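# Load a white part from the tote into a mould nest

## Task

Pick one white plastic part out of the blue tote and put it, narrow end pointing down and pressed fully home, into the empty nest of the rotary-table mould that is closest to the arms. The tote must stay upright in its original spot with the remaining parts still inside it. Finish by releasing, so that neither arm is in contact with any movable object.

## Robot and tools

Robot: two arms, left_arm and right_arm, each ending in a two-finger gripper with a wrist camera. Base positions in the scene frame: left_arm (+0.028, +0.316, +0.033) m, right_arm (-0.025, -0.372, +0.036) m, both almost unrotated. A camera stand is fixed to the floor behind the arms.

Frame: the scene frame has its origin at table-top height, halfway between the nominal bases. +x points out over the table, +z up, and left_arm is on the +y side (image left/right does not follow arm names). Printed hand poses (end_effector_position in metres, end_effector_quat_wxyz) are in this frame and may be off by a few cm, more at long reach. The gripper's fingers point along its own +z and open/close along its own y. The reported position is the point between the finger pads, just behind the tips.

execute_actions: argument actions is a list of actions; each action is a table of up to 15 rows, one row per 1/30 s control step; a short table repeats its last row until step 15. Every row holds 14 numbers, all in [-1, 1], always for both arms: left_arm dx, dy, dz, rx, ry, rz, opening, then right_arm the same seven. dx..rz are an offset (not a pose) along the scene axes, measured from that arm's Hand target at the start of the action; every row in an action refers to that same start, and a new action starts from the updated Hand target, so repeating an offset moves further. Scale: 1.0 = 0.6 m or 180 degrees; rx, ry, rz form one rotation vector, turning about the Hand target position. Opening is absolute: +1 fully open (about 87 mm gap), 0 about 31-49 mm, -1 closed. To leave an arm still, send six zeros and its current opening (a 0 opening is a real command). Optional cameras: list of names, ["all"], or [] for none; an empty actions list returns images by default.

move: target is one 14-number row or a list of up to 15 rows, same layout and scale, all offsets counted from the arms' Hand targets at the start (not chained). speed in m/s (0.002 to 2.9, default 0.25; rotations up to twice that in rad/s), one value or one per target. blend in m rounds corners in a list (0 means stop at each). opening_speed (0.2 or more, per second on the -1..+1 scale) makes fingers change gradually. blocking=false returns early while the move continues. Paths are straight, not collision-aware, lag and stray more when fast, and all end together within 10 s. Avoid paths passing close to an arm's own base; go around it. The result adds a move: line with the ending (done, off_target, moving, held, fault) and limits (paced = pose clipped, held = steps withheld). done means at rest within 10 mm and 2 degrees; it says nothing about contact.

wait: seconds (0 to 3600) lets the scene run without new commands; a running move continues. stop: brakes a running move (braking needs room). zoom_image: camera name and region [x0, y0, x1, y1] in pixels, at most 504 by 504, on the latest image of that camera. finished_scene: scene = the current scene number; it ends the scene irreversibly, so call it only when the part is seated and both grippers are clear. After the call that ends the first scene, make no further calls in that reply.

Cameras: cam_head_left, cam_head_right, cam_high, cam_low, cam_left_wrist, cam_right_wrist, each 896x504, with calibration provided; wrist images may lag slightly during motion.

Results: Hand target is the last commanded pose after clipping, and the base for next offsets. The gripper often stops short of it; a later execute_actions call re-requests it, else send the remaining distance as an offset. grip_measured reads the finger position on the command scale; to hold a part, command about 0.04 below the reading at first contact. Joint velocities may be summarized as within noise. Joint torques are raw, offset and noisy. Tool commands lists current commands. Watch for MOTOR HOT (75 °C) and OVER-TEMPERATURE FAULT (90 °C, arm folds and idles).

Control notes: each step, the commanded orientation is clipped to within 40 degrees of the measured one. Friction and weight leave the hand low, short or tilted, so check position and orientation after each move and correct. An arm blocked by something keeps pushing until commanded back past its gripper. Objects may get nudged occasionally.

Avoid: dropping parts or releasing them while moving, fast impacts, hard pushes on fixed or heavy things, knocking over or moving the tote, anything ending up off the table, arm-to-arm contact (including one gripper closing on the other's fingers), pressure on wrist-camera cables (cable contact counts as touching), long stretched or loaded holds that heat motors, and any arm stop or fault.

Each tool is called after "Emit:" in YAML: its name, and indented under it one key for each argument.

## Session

Emit:
execute_actions:
  actions: []

Scene clock: 0.00 s.
left_arm: end_effector_position=(+0.4068, +0.3032, +0.1316) grip_measured=+1.000 end_effector_quat_wxyz=(+0.679, +0.002, +0.734, +0.009) | right_arm: end_effector_position=(+0.3486, -0.4059, +0.1202) grip_measured=+1.000 end_effector_quat_wxyz=(+0.669, +0.086, +0.737, -0.046)
Joint positions: left_arm=[-0.062 1.517 0.241 1.197 -0.085 0.008 1] | right_arm=[0.001 1.579 0.217 1.26 0.161 0.064 1]
Joint velocities: within noise
Joint torques (N m): no reading
Motor temperatures (°C): left_arm=[29 29 33 28 27 29 28] | right_arm=[29 33 33 28 27 28 31]
Heat: left arm: 33 °C; right arm: 33 °C.
Hand target: left_arm +0.4085, +0.3030, +0.1358; +0.683, +0.001, +0.730, +0.008 | right_arm +0.3518, -0.4059, +0.1284; +0.679, +0.087, +0.728, -0.045
Tool commands: left_gripper/opening=+1.0 right_gripper/opening=+1.0
camera_calibration:
cam_left_wrist: T_world_to_cam=[[0.00231, -0.99997, -0.0077, 0.29992], [-0.81868, 0.00253, -0.57424, 0.42953], [0.57424, 0.00763, -0.81865, 0.01036]] pos_world=[0.34501, 0.29875, 0.25744]
cam_right_wrist: T_world_to_cam=[[-0.20142, -0.97871, -0.03953, -0.3263], [-0.79183, 0.18645, -0.58158, 0.44698], [0.57657, -0.08584, -0.81253, 0.00712]] pos_world=[0.2841, -0.40208, 0.25284]

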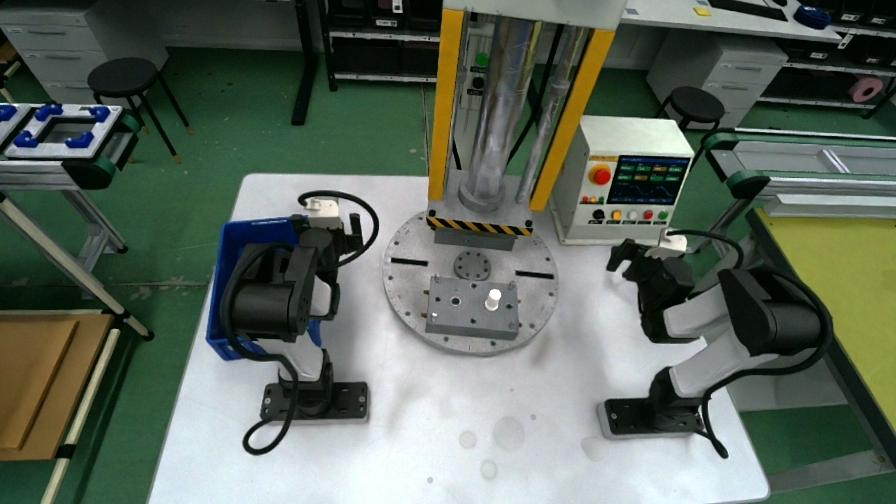

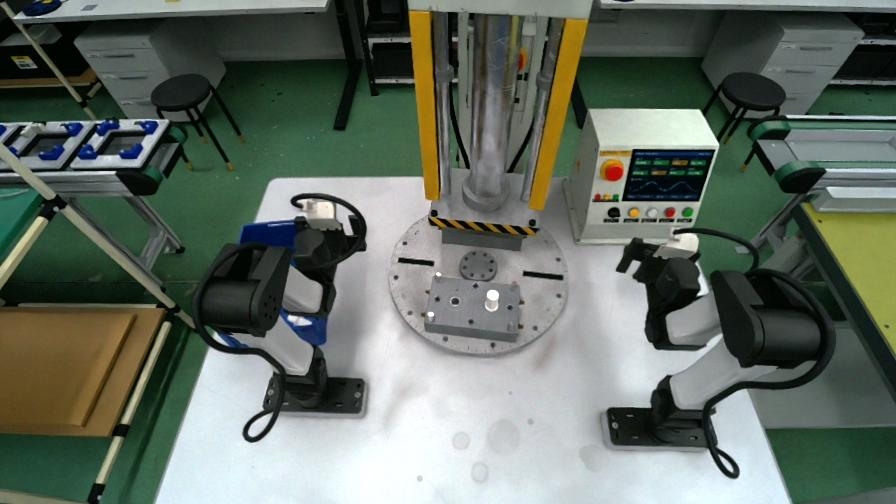

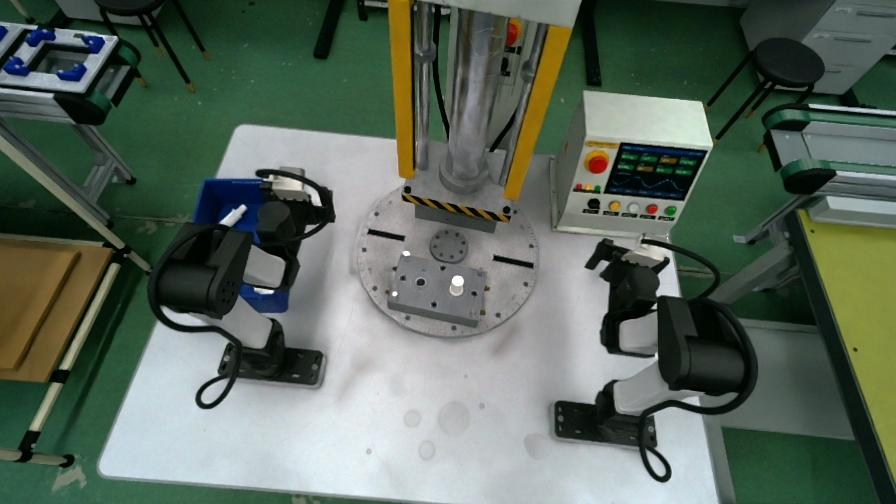

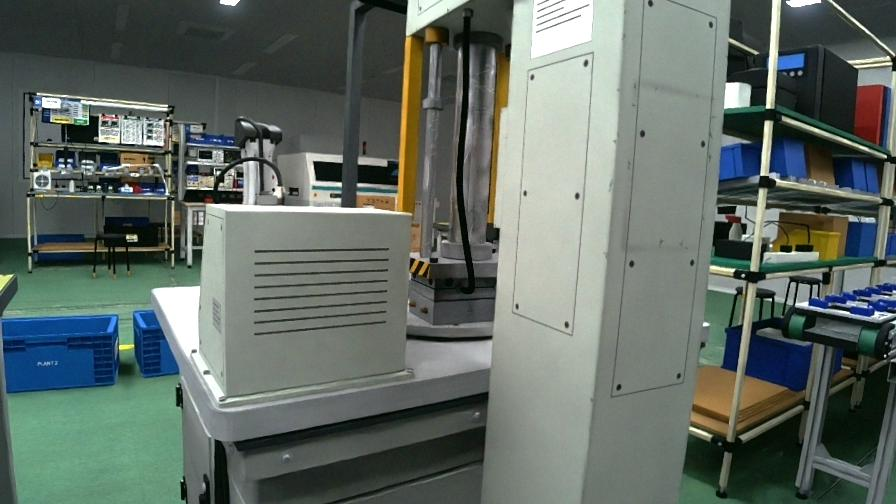

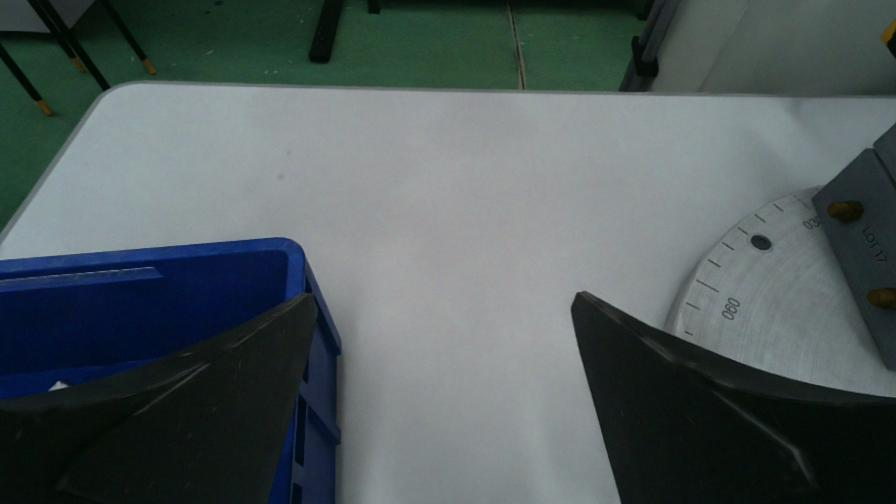

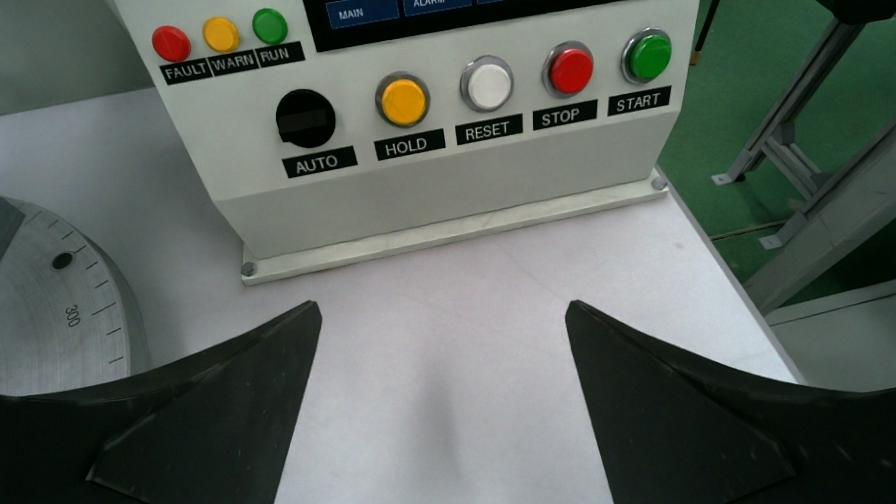

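Emit:
move:
  target:
    - [-0.05,0,0.2,0,0,0,0.3,0,0,0,0,0,0,1]
    - [-0.231,0.278,0.207,-0.188,0.2194,0.4098,0.3,0,0,0,0,0,0,1]
  speed: 0.4
  blend: [0.05,0]
  cameras: ["cam_left_wrist"]

Scene clock: 13.63 s.
left_arm: end_effector_position=(+0.2671, +0.4675, +0.2567) grip_measured=+0.300 end_effector_quat_wxyz=(+0.251, -0.593, +0.736, +0.210) | right_arm: end_effector_position=(+0.3486, -0.4059, +0.1202) grip_measured=+1.000 end_effector_quat_wxyz=(+0.669, +0.086, +0.737, -0.046)
Joint positions: left_arm=[0.34 1.393 1.489 -1.293 -0.565 -0.919 0.65] | right_arm=[0.001 1.579 0.217 1.26 0.161 0.064 1]
Joint torques (N m): left_arm=[1.4 -3.07 9.92 0.84 -0.21 -0.11] | right_arm=[-0.28 -4.49 4.59 2.25 0.05 -0.01]
Heat: left arm: 35 °C; right arm: 34 °C.
Hand target: left_arm +0.2700, +0.4697, +0.2600; +0.251, -0.601, +0.730, +0.207 | right_arm +0.3518, -0.4059, +0.1284; +0.679, +0.087, +0.728, -0.045
Off the commanded pose: left_arm 0.005 m, 1 deg | right_arm 0.009 m, 2 deg.
move: done
cam_left_wrist: T_world_to_cam=[[0.97811, -0.20806, -0.0018, -0.16689], [-0.20295, -0.95591, 0.21223, 0.46831], [-0.04587, -0.20722, -0.97722, 0.4985]] pos_world=[0.28115, 0.51624, 0.38746]

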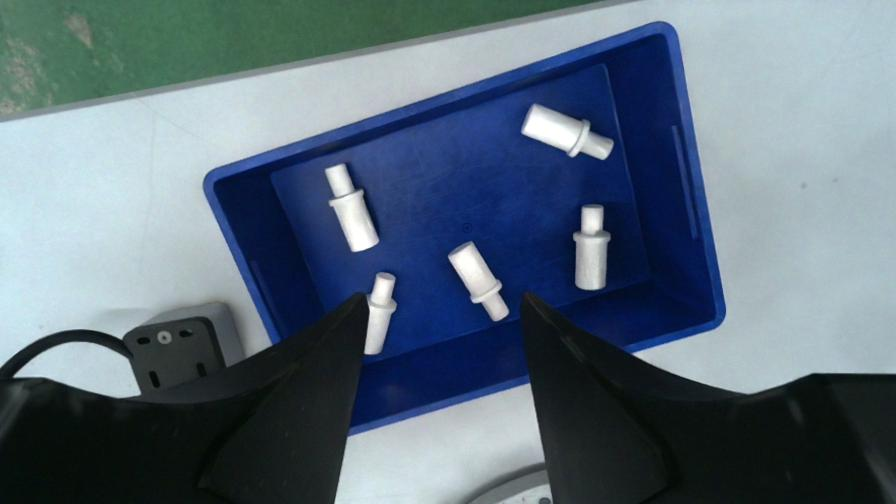

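Emit:
move:
  target: [0.0245,-0.085,-0.188,-0.1287,-0.0065,0.1522,0.3,0,0,0,0,0,0,1]
  speed: 0.3
  cameras: ["cam_left_wrist"]

Scene clock: 46.50 s.
left_arm: end_effector_position=(+0.2850, +0.4176, +0.1544) grip_measured=+0.300 end_effector_quat_wxyz=(-0.087, +0.789, -0.599, -0.103) | right_arm: end_effector_position=(+0.3486, -0.4059, +0.1202) grip_measured=+1.000 end_effector_quat_wxyz=(+0.669, +0.086, +0.737, -0.046)
Joint positions: left_arm=[0.364 1.566 1.32 -1.289 -0.268 -1.486 0.65] | right_arm=[0.001 1.579 0.217 1.26 0.161 0.064 1]
Joint torques (N m): left_arm=[1.39 -4.25 5.94 0.42 -0.08 -0.12] | right_arm=[-0.38 -4.6 4.6 2.25 0.08 0]
Motor temperatures (°C): left_arm=[29 30 38 30 27 29 28] | right_arm=[29 34 35 34 27 28 31]
Heat: left arm: 38 °C; right arm: 35 °C.
Hand target: left_arm +0.2847, +0.4188, +0.1471; -0.078, +0.795, -0.592, -0.105 | right_arm +0.3518, -0.4059, +0.1284; +0.679, +0.087, +0.728, -0.045
Off the commanded pose: left_arm 0.007 m, 1 deg | right_arm 0.009 m, 2 deg.
move: done
cam_left_wrist: T_world_to_cam=[[0.96237, 0.27077, 0.02277, -0.3942], [0.20928, -0.79206, 0.57344, 0.2043], [0.17331, -0.5471, -0.81893, 0.44405]] pos_world=[0.25965, 0.5115, 0.25547]

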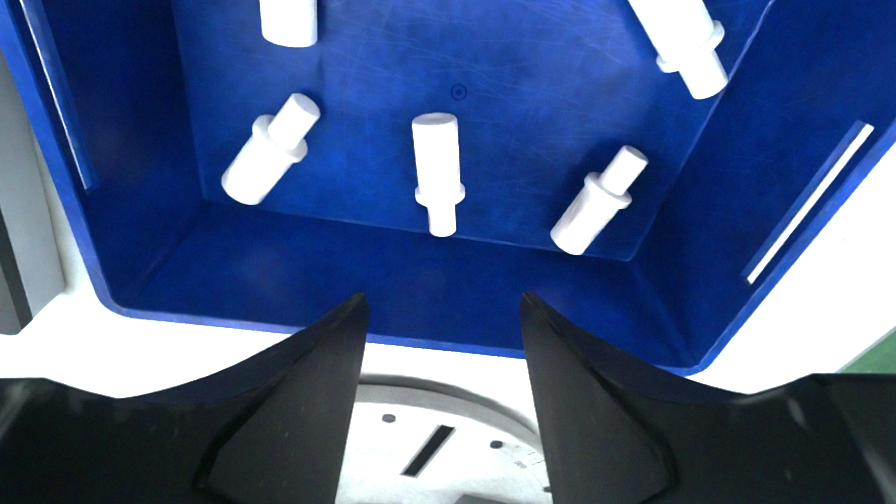

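Emit:
move:
  target:
    - [0,-0.001,-0.219,0,0,0,0.3,0,0,0,0,0,0,1]
  speed: 0.2
  cameras: ["cam_left_wrist"]

Scene clock: 58.40 s.
left_arm: end_effector_position=(+0.2884, +0.4184, +0.0235) grip_measured=+0.300 end_effector_quat_wxyz=(-0.087, +0.791, -0.597, -0.101) | right_arm: end_effector_position=(+0.3486, -0.4059, +0.1202) grip_measured=+1.000 end_effector_quat_wxyz=(+0.669, +0.086, +0.737, -0.046)
Joint positions: left_arm=[0.364 1.714 0.933 -0.753 -0.265 -1.493 0.65] | right_arm=[0.001 1.579 0.217 1.26 0.161 0.064 1]
Joint torques (N m): left_arm=[1.2 -4.46 5.18 0.44 -0.1 -0.07] | right_arm=[-0.27 -4.48 4.56 2.23 0.05 -0.01]
Heat: left arm: 38 °C; right arm: 36 °C.
Hand target: left_arm +0.2847, +0.4182, +0.0157; -0.078, +0.795, -0.592, -0.105 | right_arm +0.3518, -0.4059, +0.1284; +0.679, +0.087, +0.728, -0.045
Off the commanded pose: left_arm 0.009 m, 1 deg | right_arm 0.009 m, 2 deg.
move: done
cam_left_wrist: T_world_to_cam=[[0.96048, 0.27713, 0.02588, -0.39692], [0.21241, -0.78989, 0.57529, 0.27749], [0.17988, -0.54706, -0.81754, 0.33471]] pos_world=[0.26208, 0.5123, 0.12427]

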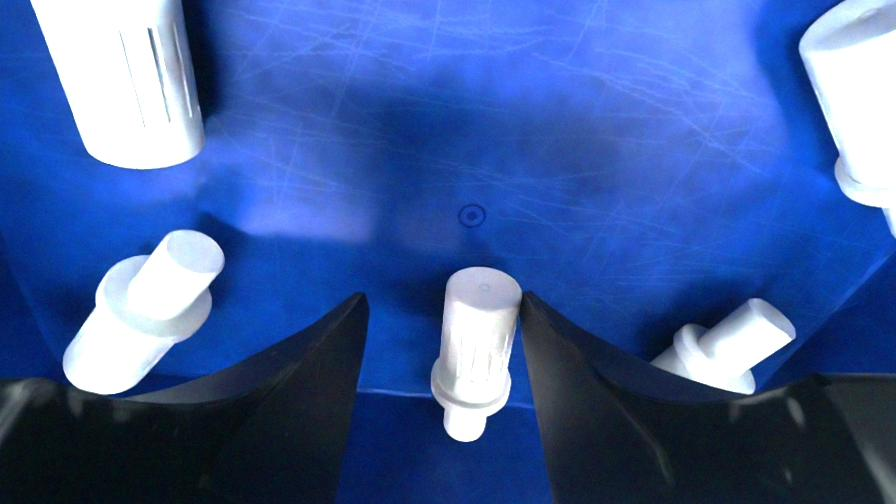

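Emit:
move:
  target:
    - [0.0175,0.005,0,0,0,0,0.3,0,0,0,0,0,0,1]
  speed: 0.1
  cameras: ["cam_left_wrist"]

Scene clock: 69.60 s.
left_arm: end_effector_position=(+0.2885, +0.4183, +0.0165) grip_measured=+0.300 end_effector_quat_wxyz=(-0.077, +0.791, -0.598, -0.107) | right_arm: end_effector_position=(+0.3486, -0.4059, +0.1202) grip_measured=+1.000 end_effector_quat_wxyz=(+0.669, +0.086, +0.737, -0.046)
Joint positions: left_arm=[0.364 1.75 0.945 -0.752 -0.264 -1.493 0.65] | right_arm=[0.001 1.579 0.217 1.26 0.161 0.064 1]
Joint torques (N m): left_arm=[0.99 -4.56 8.38 0.3 -0.1 -0.1] | right_arm=[-0.46 -4.48 4.49 2.24 0.07 0]
Heat: left arm: 38 °C; right arm: 36 °C.
Hand target: left_arm +0.2951, +0.4211, +0.0157; -0.078, +0.795, -0.592, -0.105 | right_arm +0.3518, -0.4059, +0.1284; +0.679, +0.087, +0.728, -0.045
Off the commanded pose: left_arm 0.007 m, 1 deg | right_arm 0.009 m, 2 deg.
move: done
cam_left_wrist: T_world_to_cam=[[0.96082, 0.27716, 0.00194, -0.39655], [0.22519, -0.78471, 0.57751, 0.27551], [0.16159, -0.55445, -0.81638, 0.33736]] pos_world=[0.26446, 0.51315, 0.11707]

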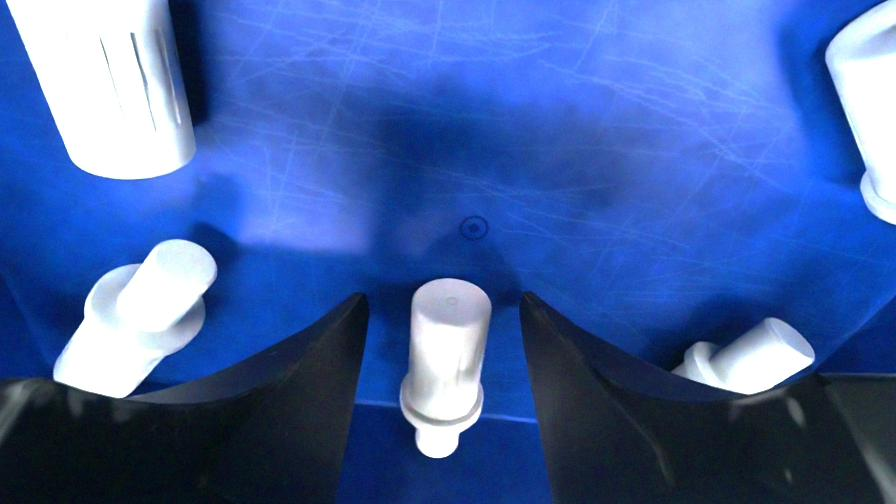

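Emit:
move:
  target:
    - [-0.004,-0.001,0.004,0,0,0,0.3,0,0,0,0,0,0,1]
    - [-0.004,-0.001,0.004,0,0,0,-0.45,0,0,0,0,0,0,1]
    - [-0.004,-0.001,0.2,0,0,0,-0.45,0,0,0,0,0,0,1]
  speed: [0.1,0.1,0.2]
  opening_speed: 0.7
  cameras: ["cam_left_wrist"]

Scene clock: 79.07 s.
left_arm: end_effector_position=(+0.2883, +0.4181, +0.1253) grip_measured=-0.177 end_effector_quat_wxyz=(-0.067, +0.790, -0.599, -0.114) | right_arm: end_effector_position=(+0.3486, -0.4059, +0.1202) grip_measured=+1.000 end_effector_quat_wxyz=(+0.669, +0.086, +0.737, -0.046)
Joint positions: left_arm=[0.364 1.629 1.27 -1.222 -0.264 -1.493 0.411] | right_arm=[0.001 1.579 0.217 1.26 0.161 0.064 1]
Joint torques (N m): left_arm=[1.07 -6.94 9.62 0.09 -0.11 -0.09] | right_arm=[-0.34 -4.49 4.67 2.23 0.04 0.01]
Heat: left arm: 39 °C; right arm: 36 °C.
Hand target: left_arm +0.2928, +0.4206, +0.1358; -0.078, +0.795, -0.592, -0.105 | right_arm +0.3518, -0.4059, +0.1284; +0.679, +0.087, +0.728, -0.045
Off the commanded pose: left_arm 0.012 m, 2 deg | right_arm 0.009 m, 2 deg.
move: off_target (left_arm)
cam_left_wrist: T_world_to_cam=[[0.9606, 0.27707, -0.02197, -0.39344], [0.23808, -0.77949, 0.57941, 0.20634], [0.14341, -0.56181, -0.81474, 0.43422]] pos_world=[0.26654, 0.5138, 0.22558]

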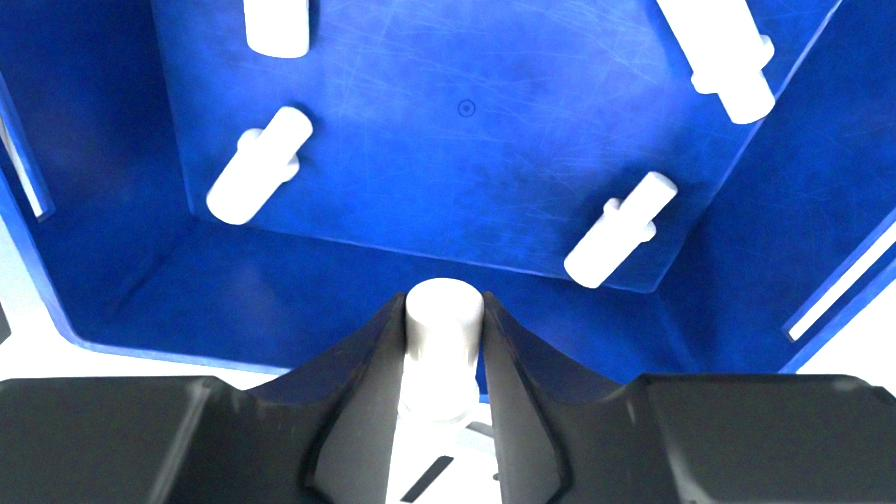

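Emit:
move:
  target:
    - [-0,0,0.175,0,0,0,-0.45,0,0,0,0,0,0,1]
    - [0.012,-0.368,0.19,0,0,-0.45,-0.45,0,0,0,0,0,0,1]
    - [-0.396,-0.701,0.1,0,0,-0.98,-0.45,0,0,0,0,0,0,1]
    - [-0.396,-0.701,-0.180,0,0,-0.98,-0.45,0,0,0,0,0,0,1]
  speed: [0.2,0.3,0.3,0.2]
  blend: [0.03,0.06,0.03,0]
  cameras: ["cam_left_wrist"]

Scene clock: 99.23 s.
left_arm: end_effector_position=(+0.0591, -0.0020, +0.0366) grip_measured=-0.177 end_effector_quat_wxyz=(+0.115, +0.558, +0.818, -0.078) | right_arm: end_effector_position=(+0.3486, -0.4059, +0.1202) grip_measured=+1.000 end_effector_quat_wxyz=(+0.669, +0.086, +0.737, -0.046)
Joint positions: left_arm=[-1.467 1.758 1.034 -0.579 -0.078 -0.272 0.411] | right_arm=[0.001 1.579 0.217 1.26 0.161 0.064 1]
Joint torques (N m): left_arm=[0.08 -5.29 5.85 1.02 0.14 0.11] | right_arm=[-0.46 -4.41 4.57 2.25 0.06 0.05]
Heat: left arm: 40 °C; right arm: 37 °C.
Hand target: left_arm +0.0551, -0.0002, +0.0279; +0.107, +0.567, +0.814, -0.075 | right_arm +0.3518, -0.4059, +0.1284; +0.679, +0.087, +0.728, -0.045
Off the commanded pose: left_arm 0.010 m, 1 deg | right_arm 0.009 m, 2 deg.
move: done
cam_left_wrist: T_world_to_cam=[[-0.92935, -0.36911, 0.00791, 0.05055], [-0.30003, 0.76756, 0.56642, 0.0203], [-0.21515, 0.52403, -0.82408, 0.18243]] pos_world=[0.09232, -0.09252, 0.13844]

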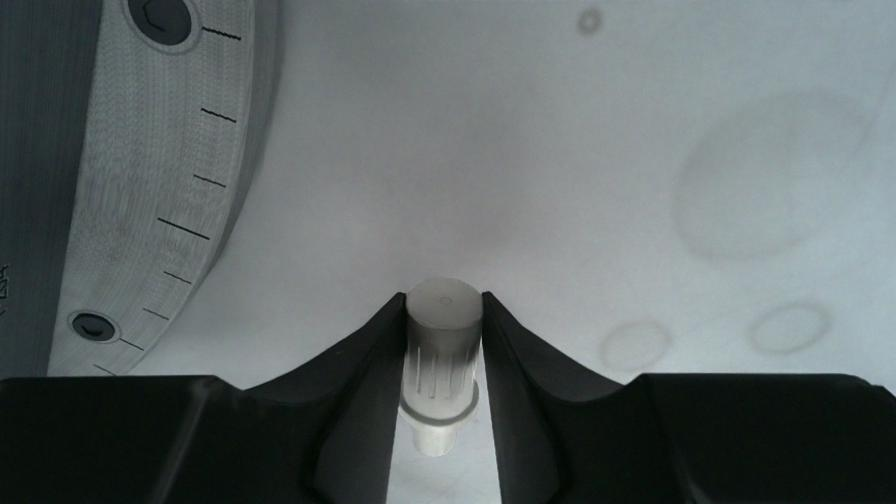

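Emit:
move:
  target:
    - [0,0,-0.032,0,0,0,-0.45,0,0,0,0,0,0,1]
    - [0,0,-0.032,0,0,0,0.2,0,0,0,0,0,0,1]
    - [-0.003,0.003,-0.024,0.0934,0.0358,0,0.2,0,0,0,0,0,0,1]
  speed: [0.06,0.1,0.15]
  opening_speed: 0.8
  cameras: ["cam_left_wrist"]

Scene clock: 110.43 s.
left_arm: end_effector_position=(+0.0518, +0.0056, +0.0158) grip_measured=+0.200 end_effector_quat_wxyz=(-0.016, +0.571, +0.821, +0.014) | right_arm: end_effector_position=(+0.3486, -0.4059, +0.1202) grip_measured=+1.000 end_effector_quat_wxyz=(+0.669, +0.086, +0.737, -0.046)
Joint positions: left_arm=[-1.445 2.04 1.312 -0.885 0.005 -0.243 0.6] | right_arm=[0.001 1.579 0.217 1.26 0.161 0.064 1]
Joint torques (N m): left_arm=[1.4 -6.63 8.75 0.16 0.2 0.11] | right_arm=[-0.4 -4.41 4.56 2.24 0.04 -0.01]
Heat: left arm: 40 °C; right arm: 37 °C.
Hand target: left_arm +0.0534, +0.0017, +0.0134; -0.023, +0.571, +0.821, +0.013 | right_arm +0.3518, -0.4059, +0.1284; +0.679, +0.087, +0.728, -0.045
Off the commanded pose: left_arm 0.005 m, 1 deg | right_arm 0.009 m, 2 deg.
move: done
cam_left_wrist: T_world_to_cam=[[-0.93489, -0.35494, 0.00238, 0.04705], [-0.21255, 0.56521, 0.79709, 0.01704], [-0.28426, 0.74469, -0.60385, 0.15872]] pos_world=[0.09273, -0.11113, 0.08215]

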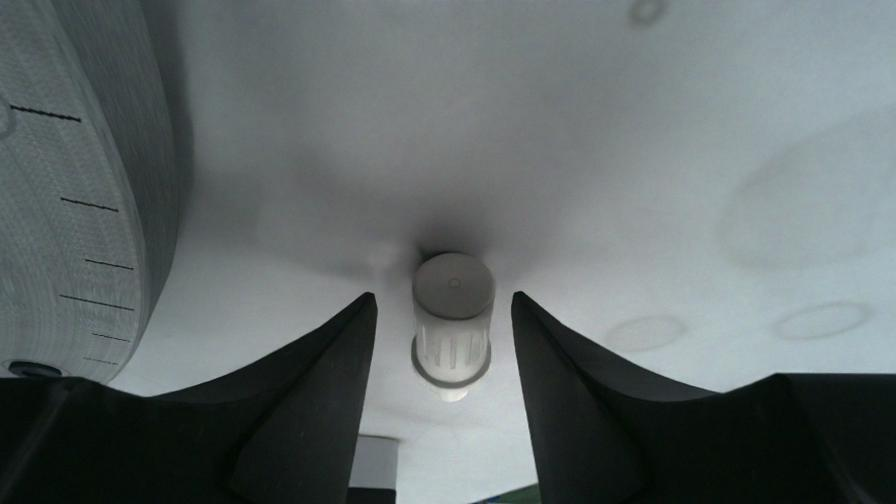

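Emit:
move:
  target:
    - [-0.004,0,0.002,0,0,0,0.2,0,0,0,0,0,0,1]
    - [-0.004,0,0.002,0,0,0,-0.45,0,0,0,0,0,0,1]
    - [-0.004,0,0.27,0,0,0,-0.45,0,0,0,0,0,0,1]
    - [0.301,0.0455,0.27,-0.3617,-0.3991,0.2316,-0.45,0,0,0,0,0,0,1]
    - [0.301,0.0455,0.22,-0.3617,-0.3991,0.2316,-0.45,0,0,0,0,0,0,1]
  speed: [0.1,0.1,0.2,0.3,0.15]
  blend: [0,0,0.03,0.01,0]
  opening_speed: 0.7
  cameras: ["cam_left_wrist","cam_low"]

Emit:
zoom_image:
  camera: "cam_left_wrist"
  region: [390, 240, 500, 430]

Scene clock: 135.80 s.
left_arm: end_effector_position=(+0.2334, +0.0293, +0.1428) grip_measured=-0.186 end_effector_quat_wxyz=(+0.700, +0.106, +0.702, -0.079) | right_arm: end_effector_position=(+0.3486, -0.4059, +0.1202) grip_measured=+1.000 end_effector_quat_wxyz=(+0.669, +0.086, +0.737, -0.046)
Joint positions: left_arm=[-1.41 1.686 0.377 1.288 -1.161 0.02 0.407] | right_arm=[0.001 1.579 0.217 1.26 0.161 0.064 1]
Joint torques (N m): left_arm=[0.81 -3.63 4.18 2.19 0.09 0.01] | right_arm=[-0.39 -4.34 4.71 2.26 0.05 0.01]
Motor temperatures (°C): left_arm=[29 35 40 30 27 29 29] | right_arm=[29 35 37 38 27 28 31]
Heat: left arm: 40 °C; right arm: 38 °C.
Hand target: left_arm +0.2340, +0.0291, +0.1454; +0.707, +0.091, +0.695, -0.093 | right_arm +0.3518, -0.4059, +0.1284; +0.679, +0.087, +0.728, -0.045
Off the commanded pose: left_arm 0.003 m, 3 deg | right_arm 0.009 m, 2 deg.
move: off_target (left_arm)
cam_left_wrist: T_world_to_cam=[[-0.26645, -0.96332, -0.03189, 0.09163], [-0.74281, 0.22632, -0.63009, 0.27846], [0.6142, -0.1442, -0.77587, 0.11016]] pos_world=[0.1636, 0.04113, 0.26384]
Images, in order (width x height): cam_low 896x504, cam_left_wrist 896x504.

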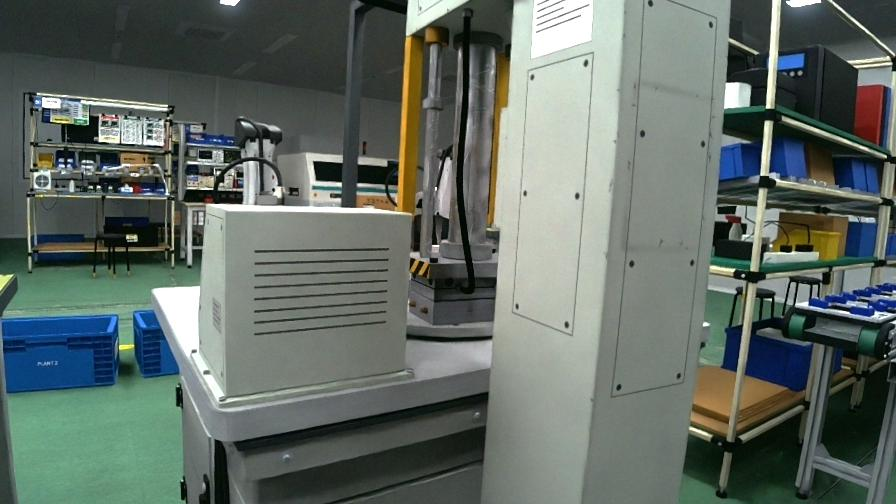

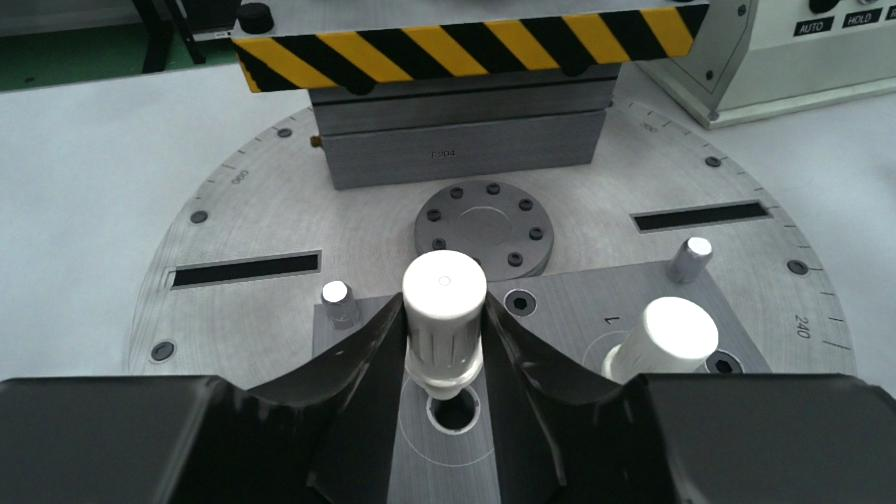

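Scaled by 2.653 from the camera's image (finer frame: 1280x720).

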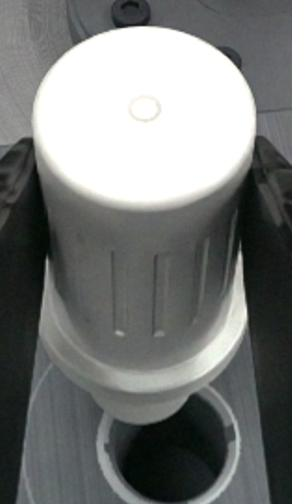

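Emit:
move:
  target:
    - [-0.012,-0.008,0.03,-0.003,-0.0107,0,-0.5,0,0,0,0,0,0,1]
    - [-0.0125,-0.003,-0.010,-0.003,-0.0107,0,-0.5,0,0,0,0,0,0,1]
  speed: 0.08
  cameras: ["cam_left_wrist"]

Emit:
zoom_image:
  camera: "cam_left_wrist"
  region: [390, 240, 500, 430]

Scene clock: 156.97 s.
left_arm: end_effector_position=(+0.2285, +0.0290, +0.1351) grip_measured=-0.186 end_effector_quat_wxyz=(+0.707, +0.115, +0.695, -0.066) | right_arm: end_effector_position=(+0.3486, -0.4059, +0.1202) grip_measured=+1.000 end_effector_quat_wxyz=(+0.669, +0.086, +0.737, -0.046)
Joint positions: left_arm=[-1.436 1.769 0.371 1.419 -1.19 0.09 0.407] | right_arm=[0.001 1.579 0.217 1.26 0.161 0.064 1]
Joint torques (N m): left_arm=[0.12 -2.99 3.29 2.63 0.08 -0.04] | right_arm=[-0.31 -4.46 4.66 2.23 0.05 0]
Heat: left arm: 39 °C; right arm: 39 °C.
Hand target: left_arm +0.2265, +0.0273, +0.1394; +0.719, +0.089, +0.682, -0.094 | right_arm +0.3518, -0.4059, +0.1284; +0.679, +0.087, +0.728, -0.045
Off the commanded pose: left_arm 0.005 m, 5 deg | right_arm 0.009 m, 2 deg.
move: off_target (left_arm)
cam_left_wrist: T_world_to_cam=[[-0.2613, -0.9631, -0.06446, 0.09301], [-0.72891, 0.24065, -0.64091, 0.26791], [0.63278, -0.12048, -0.7649, 0.10081]] pos_world=[0.15579, 0.03725, 0.25481]

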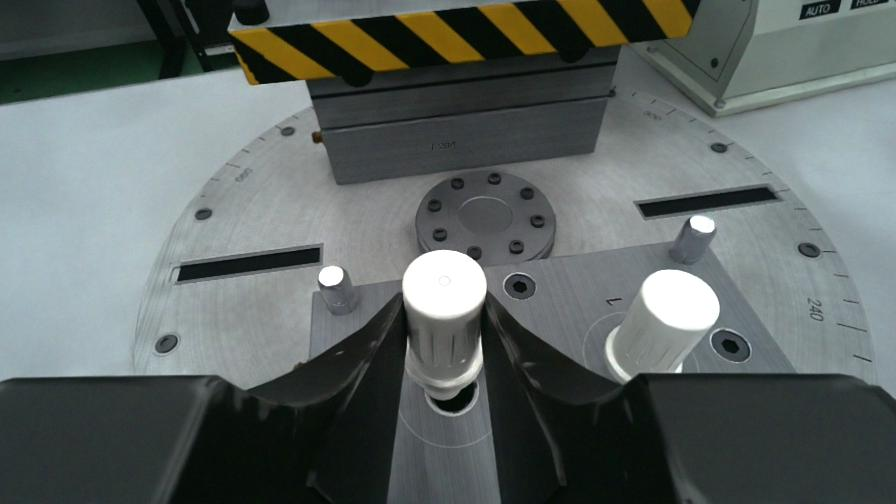

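Scaled by 2.653 from the camera's image (finer frame: 1280x720).

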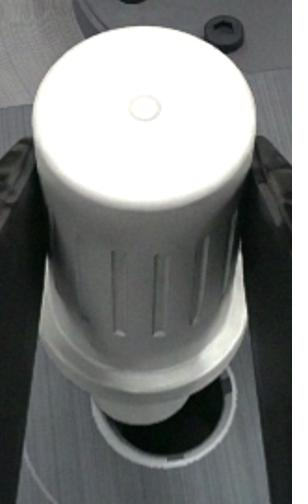

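Emit:
move:
  target:
    - [-0.006,0.002,0.03,-0.018,0.0048,0,-0.5,0,0,0,0,0,0,1]
    - [-0.006,-0.003,-0.001,-0.016,0.0043,0,-0.5,0,0,0,0,0,0,1]
  speed: 0.08
  cameras: ["cam_left_wrist"]

Emit:
zoom_image:
  camera: "cam_left_wrist"
  region: [390, 240, 500, 430]

Scene clock: 173.00 s.
left_arm: end_effector_position=(+0.2255, +0.0289, +0.1345) grip_measured=-0.186 end_effector_quat_wxyz=(+0.705, +0.105, +0.697, -0.078) | right_arm: end_effector_position=(+0.3486, -0.4059, +0.1202) grip_measured=+1.000 end_effector_quat_wxyz=(+0.669, +0.086, +0.737, -0.046)
Joint positions: left_arm=[-1.446 1.766 0.364 1.419 -1.199 0.056 0.407] | right_arm=[0.001 1.579 0.217 1.26 0.161 0.064 1]
Joint torques (N m): left_arm=[-0.09 -2.67 3.74 2.57 0.04 -0.25] | right_arm=[-0.39 -4.53 4.6 2.25 0.06 0.02]
Motor temperatures (°C): left_arm=[29 32 38 36 27 29 29] | right_arm=[29 35 37 39 27 28 31]
Heat: left arm: 38 °C; right arm: 39 °C.
Hand target: left_arm +0.2229, +0.0255, +0.1387; +0.717, +0.071, +0.685, -0.112 | right_arm +0.3518, -0.4059, +0.1284; +0.679, +0.087, +0.728, -0.045
Off the commanded pose: left_arm 0.006 m, 6 deg | right_arm 0.009 m, 2 deg.
move: off_target (left_arm)
cam_left_wrist: T_world_to_cam=[[-0.26307, -0.96421, -0.03295, 0.08827], [-0.73444, 0.22229, -0.64123, 0.26726], [0.62561, -0.14449, -0.76664, 0.10478]] pos_world=[0.15396, 0.04084, 0.25461]

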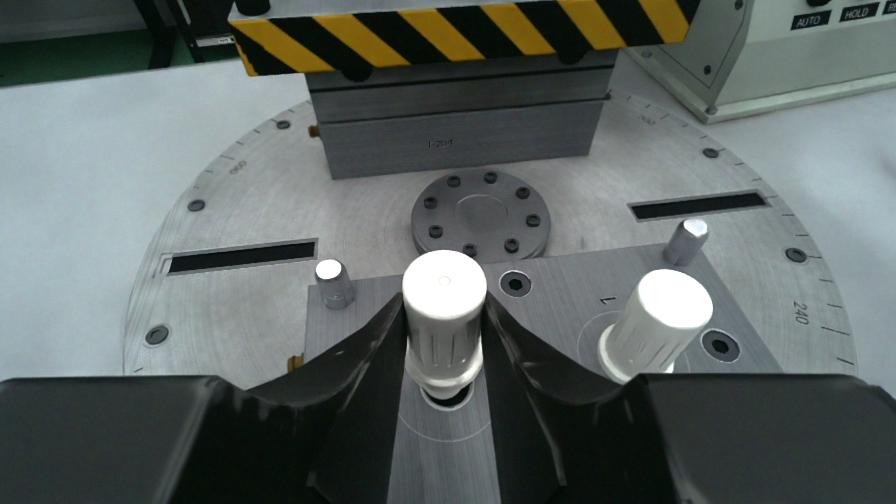

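Scaled by 2.653 from the camera's image (finer frame: 1280x720).

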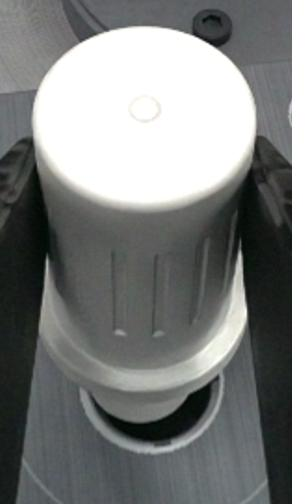

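Emit:
move:
  target:
    - [-0.002,0.002,0.025,0,0,0,-0.5,0,0,0,0,0,0,1]
    - [-0.002,-0.002,-0.001,0,0,0,-0.5,0,0,0,0,0,0,1]
  speed: 0.08
  cameras: ["cam_left_wrist"]

Emit:
zoom_image:
  camera: "cam_left_wrist"
  region: [390, 240, 500, 430]

Scene clock: 185.80 s.
left_arm: end_effector_position=(+0.2235, +0.0277, +0.1287) grip_measured=-0.186 end_effector_quat_wxyz=(+0.703, +0.109, +0.699, -0.076) | right_arm: end_effector_position=(+0.3486, -0.4059, +0.1202) grip_measured=+1.000 end_effector_quat_wxyz=(+0.669, +0.086, +0.737, -0.046)
Joint positions: left_arm=[-1.453 1.786 0.364 1.419 -1.201 0.045 0.407] | right_arm=[0.001 1.579 0.217 1.26 0.161 0.064 1]
Joint torques (N m): left_arm=[-0.02 -3.79 4.03 2.65 -0.03 -0.08] | right_arm=[-0.31 -4.52 4.53 2.23 0.05 0.01]
Heat: left arm: 37 °C; right arm: 40 °C.
Hand target: left_arm +0.2216, +0.0243, +0.1381; +0.717, +0.071, +0.685, -0.112 | right_arm +0.3518, -0.4059, +0.1284; +0.679, +0.087, +0.728, -0.045
Off the commanded pose: left_arm 0.010 m, 6 deg | right_arm 0.009 m, 2 deg.
move: off_target (left_arm)
cam_left_wrist: T_world_to_cam=[[-0.26767, -0.96265, -0.04062, 0.08835], [-0.7367, 0.23165, -0.63531, 0.26167], [0.62099, -0.14013, -0.77119, 0.10289]] pos_world=[0.15253, 0.03885, 0.24918]

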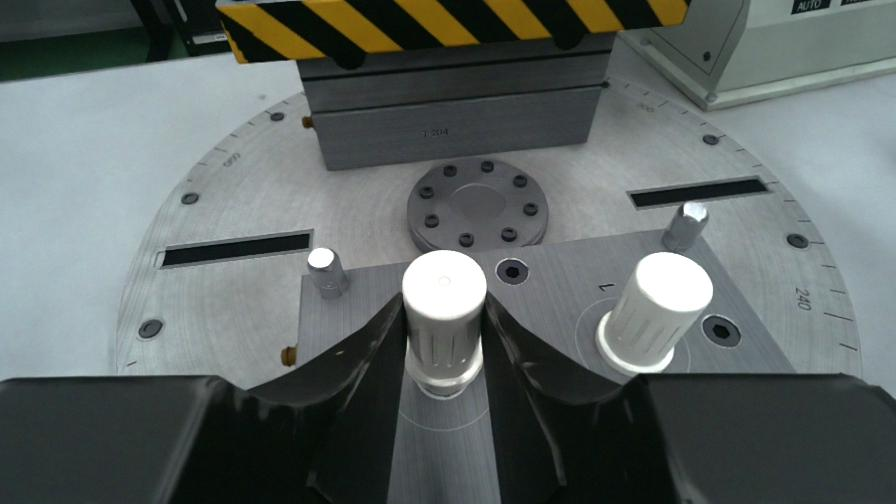

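Scaled by 2.653 from the camera's image (finer frame: 1280x720).

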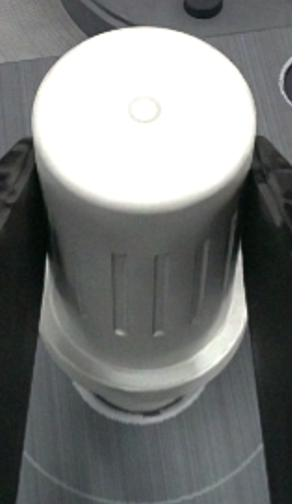

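Emit:
move:
  target: [0.0005,0.0005,-0.015,0,0,0,-0.5,0,0,0,0,0,0,1]
  speed: 0.03
  cameras: ["cam_left_wrist"]

Emit:
zoom_image:
  camera: "cam_left_wrist"
  region: [390, 240, 500, 430]

Scene clock: 191.53 s.
left_arm: end_effector_position=(+0.2231, +0.0274, +0.1184) grip_measured=-0.186 end_effector_quat_wxyz=(+0.698, +0.113, +0.703, -0.073) | right_arm: end_effector_position=(+0.3486, -0.4059, +0.1202) grip_measured=+1.000 end_effector_quat_wxyz=(+0.669, +0.086, +0.737, -0.046)
Joint positions: left_arm=[-1.453 1.822 0.364 1.42 -1.201 0.02 0.407] | right_arm=[0.001 1.579 0.217 1.26 0.161 0.064 1]
Joint torques (N m): left_arm=[0.18 -3.66 3.37 2.88 -0.06 -0.06] | right_arm=[-0.27 -4.52 4.77 2.23 0.06 0.03]
Heat: left arm: 38 °C; right arm: 40 °C.
Hand target: left_arm +0.2219, +0.0246, +0.1291; +0.717, +0.071, +0.685, -0.112 | right_arm +0.3518, -0.4059, +0.1284; +0.679, +0.087, +0.728, -0.045
Off the commanded pose: left_arm 0.011 m, 7 deg | right_arm 0.009 m, 2 deg.
joint sent to its limit (left arm) — joint 4 (wrist pitch), upper limit. The joint targets still meet the commanded pose.
move: off_target (left_arm)
cam_left_wrist: T_world_to_cam=[[-0.2687, -0.96202, -0.04811, 0.08863], [-0.74299, 0.23879, -0.62526, 0.25501], [0.613, -0.13226, -0.77893, 0.09771]] pos_world=[0.15339, 0.03729, 0.23982]

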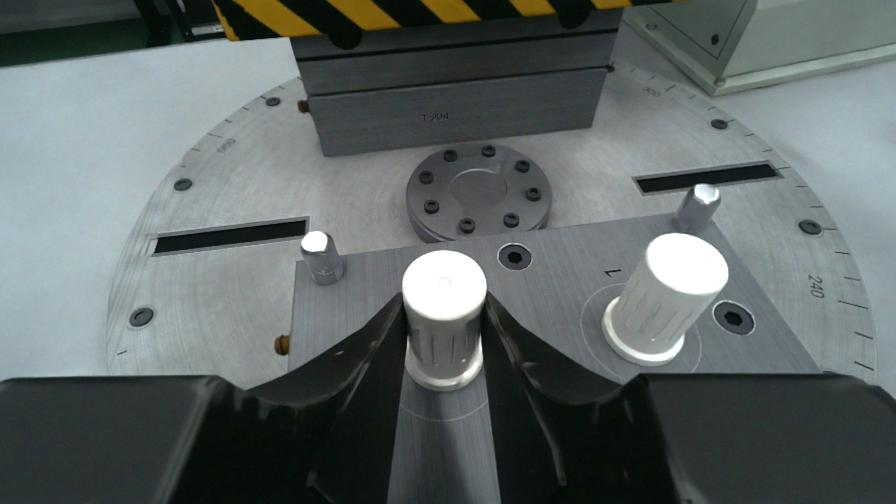

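Scaled by 2.653 from the camera's image (finer frame: 1280x720).

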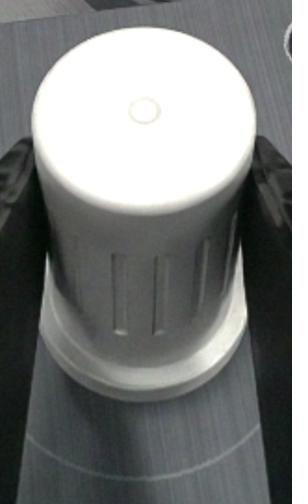

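Emit:
move:
  target: [0.001,0.0005,-0.027,0.003,0.0107,0,-0.5,0,0,0,0,0,0,1]
  speed: 0.03
  cameras: ["cam_left_wrist"]

Emit:
zoom_image:
  camera: "cam_left_wrist"
  region: [390, 200, 750, 430]

Scene clock: 197.07 s.
left_arm: end_effector_position=(+0.2227, +0.0273, +0.1112) grip_measured=-0.186 end_effector_quat_wxyz=(+0.695, +0.107, +0.707, -0.077) | right_arm: end_effector_position=(+0.3486, -0.4059, +0.1202) grip_measured=+1.000 end_effector_quat_wxyz=(+0.669, +0.086, +0.737, -0.046)
Joint positions: left_arm=[-1.453 1.846 0.364 1.419 -1.204 -0.019 0.407] | right_arm=[0.001 1.579 0.217 1.26 0.161 0.064 1]
Joint torques (N m): left_arm=[0.68 -2.67 3.22 2.52 0.02 -0.32] | right_arm=[-0.36 -4.45 4.6 2.24 0.05 0.01]
Heat: left arm: 39 °C; right arm: 40 °C.
Hand target: left_arm +0.2225, +0.0249, +0.1129; +0.705, +0.072, +0.697, -0.110 | right_arm +0.3518, -0.4059, +0.1284; +0.679, +0.087, +0.728, -0.045
Off the commanded pose: left_arm 0.003 m, 6 deg | right_arm 0.009 m, 2 deg.
move: off_target (left_arm)
cam_left_wrist: T_world_to_cam=[[-0.26487, -0.96372, -0.03303, 0.08561], [-0.75192, 0.22786, -0.61862, 0.25178], [0.60371, -0.13902, -0.78499, 0.09515]] pos_world=[0.15455, 0.03836, 0.23328]

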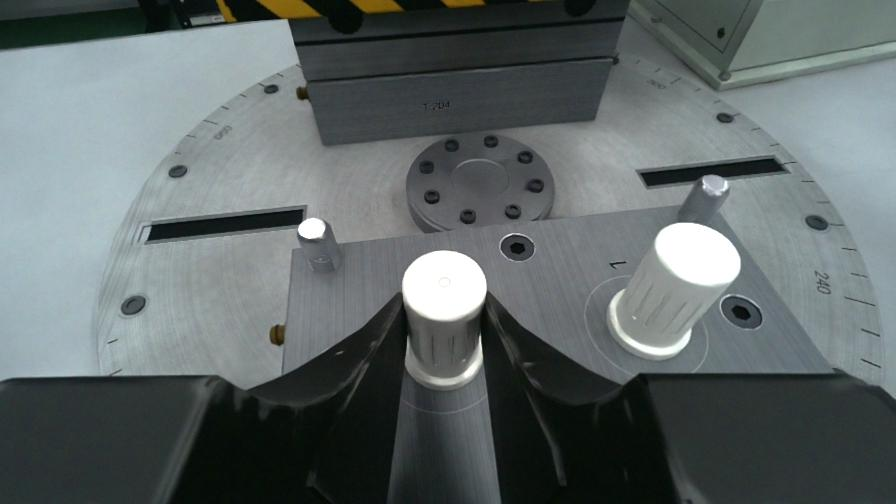

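Scaled by 1.400 from the camera's image (finer frame: 1280x720).

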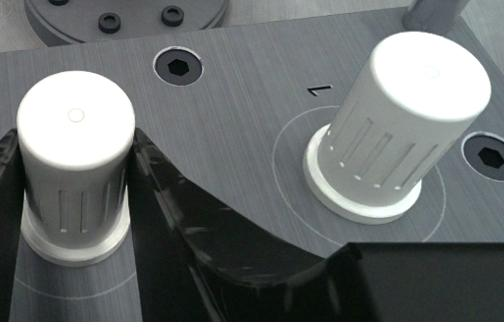

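Press once more to confirm it's bottomed.

Emit:
move:
  target: [0,0,-0.012,0,0,0,-0.5,0,0,0,0,0,0,1]
  speed: 0.03
  cameras: ["cam_left_wrist"]

Emit:
zoom_image:
  camera: "cam_left_wrist"
  region: [390, 200, 750, 430]

Scene clock: 202.23 s.
left_arm: end_effector_position=(+0.2236, +0.0273, +0.1108) grip_measured=-0.186 end_effector_quat_wxyz=(+0.696, +0.102, +0.707, -0.072) | right_arm: end_effector_position=(+0.3486, -0.4059, +0.1202) grip_measured=+1.000 end_effector_quat_wxyz=(+0.669, +0.086, +0.737, -0.046)
Joint positions: left_arm=[-1.453 1.855 0.373 1.42 -1.218 -0.018 0.407] | right_arm=[0.001 1.579 0.217 1.26 0.161 0.064 1]
Joint torques (N m): left_arm=[0.73 -1.37 2.33 2.57 0.14 -0.52] | right_arm=[-0.44 -4.55 4.57 2.25 0.05 -0.01]
Heat: left arm: 39 °C; right arm: 40 °C.
Hand target: left_arm +0.2225, +0.0249, +0.1058; +0.705, +0.072, +0.697, -0.110 | right_arm +0.3518, -0.4059, +0.1284; +0.679, +0.087, +0.728, -0.045
Off the commanded pose: left_arm 0.006 m, 6 deg | right_arm 0.009 m, 2 deg.
move: off_target (left_arm)
cam_left_wrist: T_world_to_cam=[[-0.25195, -0.96715, -0.03378, 0.08312], [-0.75412, 0.21809, -0.61946, 0.25298], [0.60648, -0.1306, -0.7843, 0.09341]] pos_world=[0.15507, 0.03742, 0.23278]

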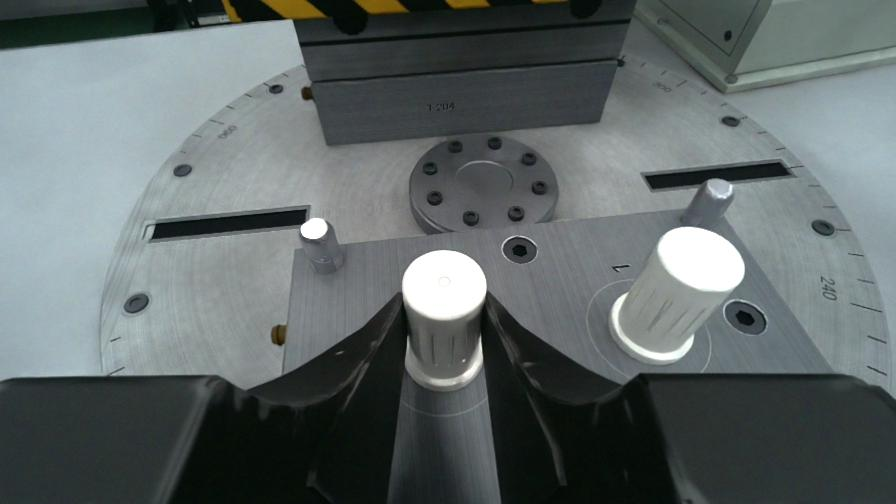

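Scaled by 1.400 from the camera's image (finer frame: 1280x720).

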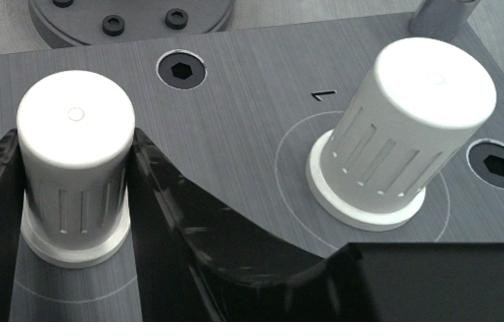

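Emit:
move:
  target:
    - [0.002,0.004,0.009,0.014,-0.0038,0,-0.5,0,0,0,0,0,0,1]
    - [0.002,0.004,0.009,0.014,-0.0038,0,0.3,0,0,0,0,0,0,1]
    - [-0.148,0.042,0.016,0.014,-0.0038,0,0.3,0,0,0,0,0,0,1]
    - [-0.148,0.06,0.18,0.014,-0.0038,0,0.3,0,0,0,0,0,0,1]
  speed: [0.05,0.1,0.1,0.25]
  blend: [0,0,0.02,0]
  opening_speed: 0.6
  cameras: ["cam_left_wrist","cam_head_right"]

Emit:
zoom_image:
  camera: "cam_head_right"
  region: [400, 240, 540, 350]

Scene clock: 216.10 s.
left_arm: end_effector_position=(+0.1369, +0.0628, +0.2045) grip_measured=+0.300 end_effector_quat_wxyz=(+0.702, +0.112, +0.699, -0.083) | right_arm: end_effector_position=(+0.3486, -0.4059, +0.1202) grip_measured=+1.000 end_effector_quat_wxyz=(+0.669, +0.086, +0.737, -0.046)
Joint positions: left_arm=[-1.84 1.355 0.342 1.267 -1.576 0.295 0.65] | right_arm=[0.001 1.579 0.217 1.26 0.161 0.064 1]
Joint torques (N m): left_arm=[0.01 -4.51 8.36 1.19 0.12 0] | right_arm=[-0.4 -4.45 4.66 2.27 0.06 0.01]
Heat: left arm: 40 °C; right arm: 41 °C.
Hand target: left_arm +0.1338, +0.0608, +0.2138; +0.707, +0.089, +0.695, -0.094 | right_arm +0.3518, -0.4059, +0.1284; +0.679, +0.087, +0.728, -0.045
Off the commanded pose: left_arm 0.010 m, 3 deg | right_arm 0.009 m, 2 deg.
joint sent to its limit (left arm) — joint 5 (wrist yaw), lower limit. The joint targets still meet the commanded pose.
move: off_target (left_arm); target 2's new opening was sent with left_arm's hand 0.000 m and 4 deg from that target
cam_left_wrist: T_world_to_cam=[[-0.28034, -0.95925, -0.03546, 0.10255], [-0.73467, 0.23819, -0.63524, 0.23731], [0.6178, -0.15203, -0.7715, 0.22124]] pos_world=[0.06641, 0.07548, 0.32508]
Images, in order (width x height): cam_head_right 896x504, cam_left_wrist 896x504.

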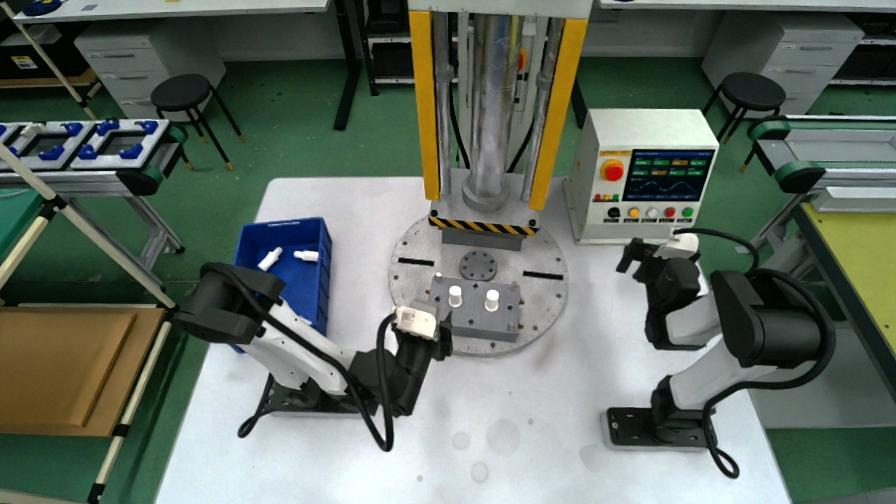

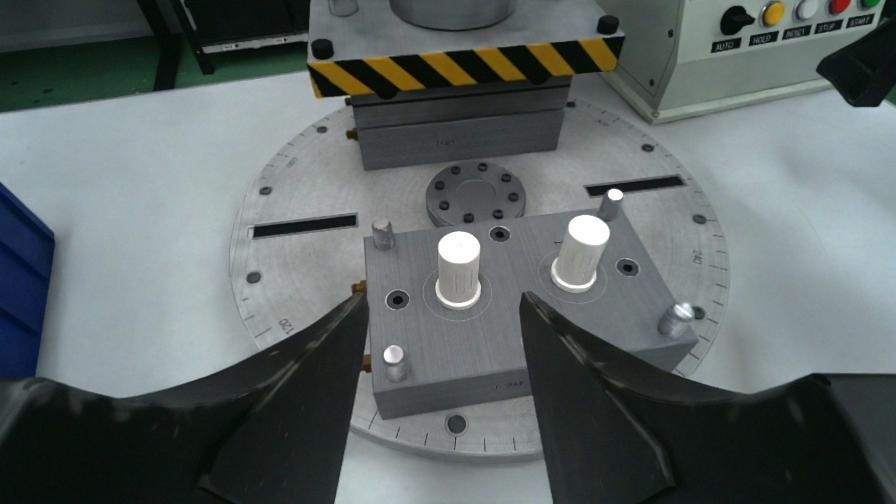

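Scaled by 3.600 from the camera's image (finer frame: 1280x720).

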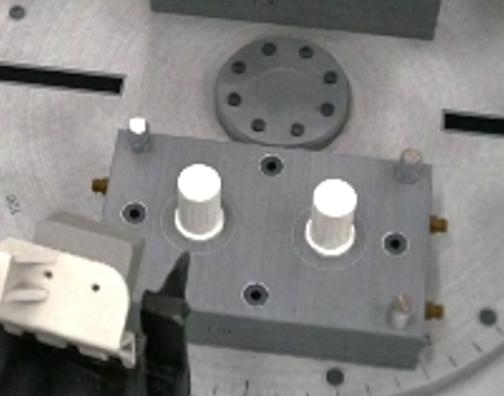

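Emit:
finished_scene:
  scene: 3

The scene is finished: the task was done.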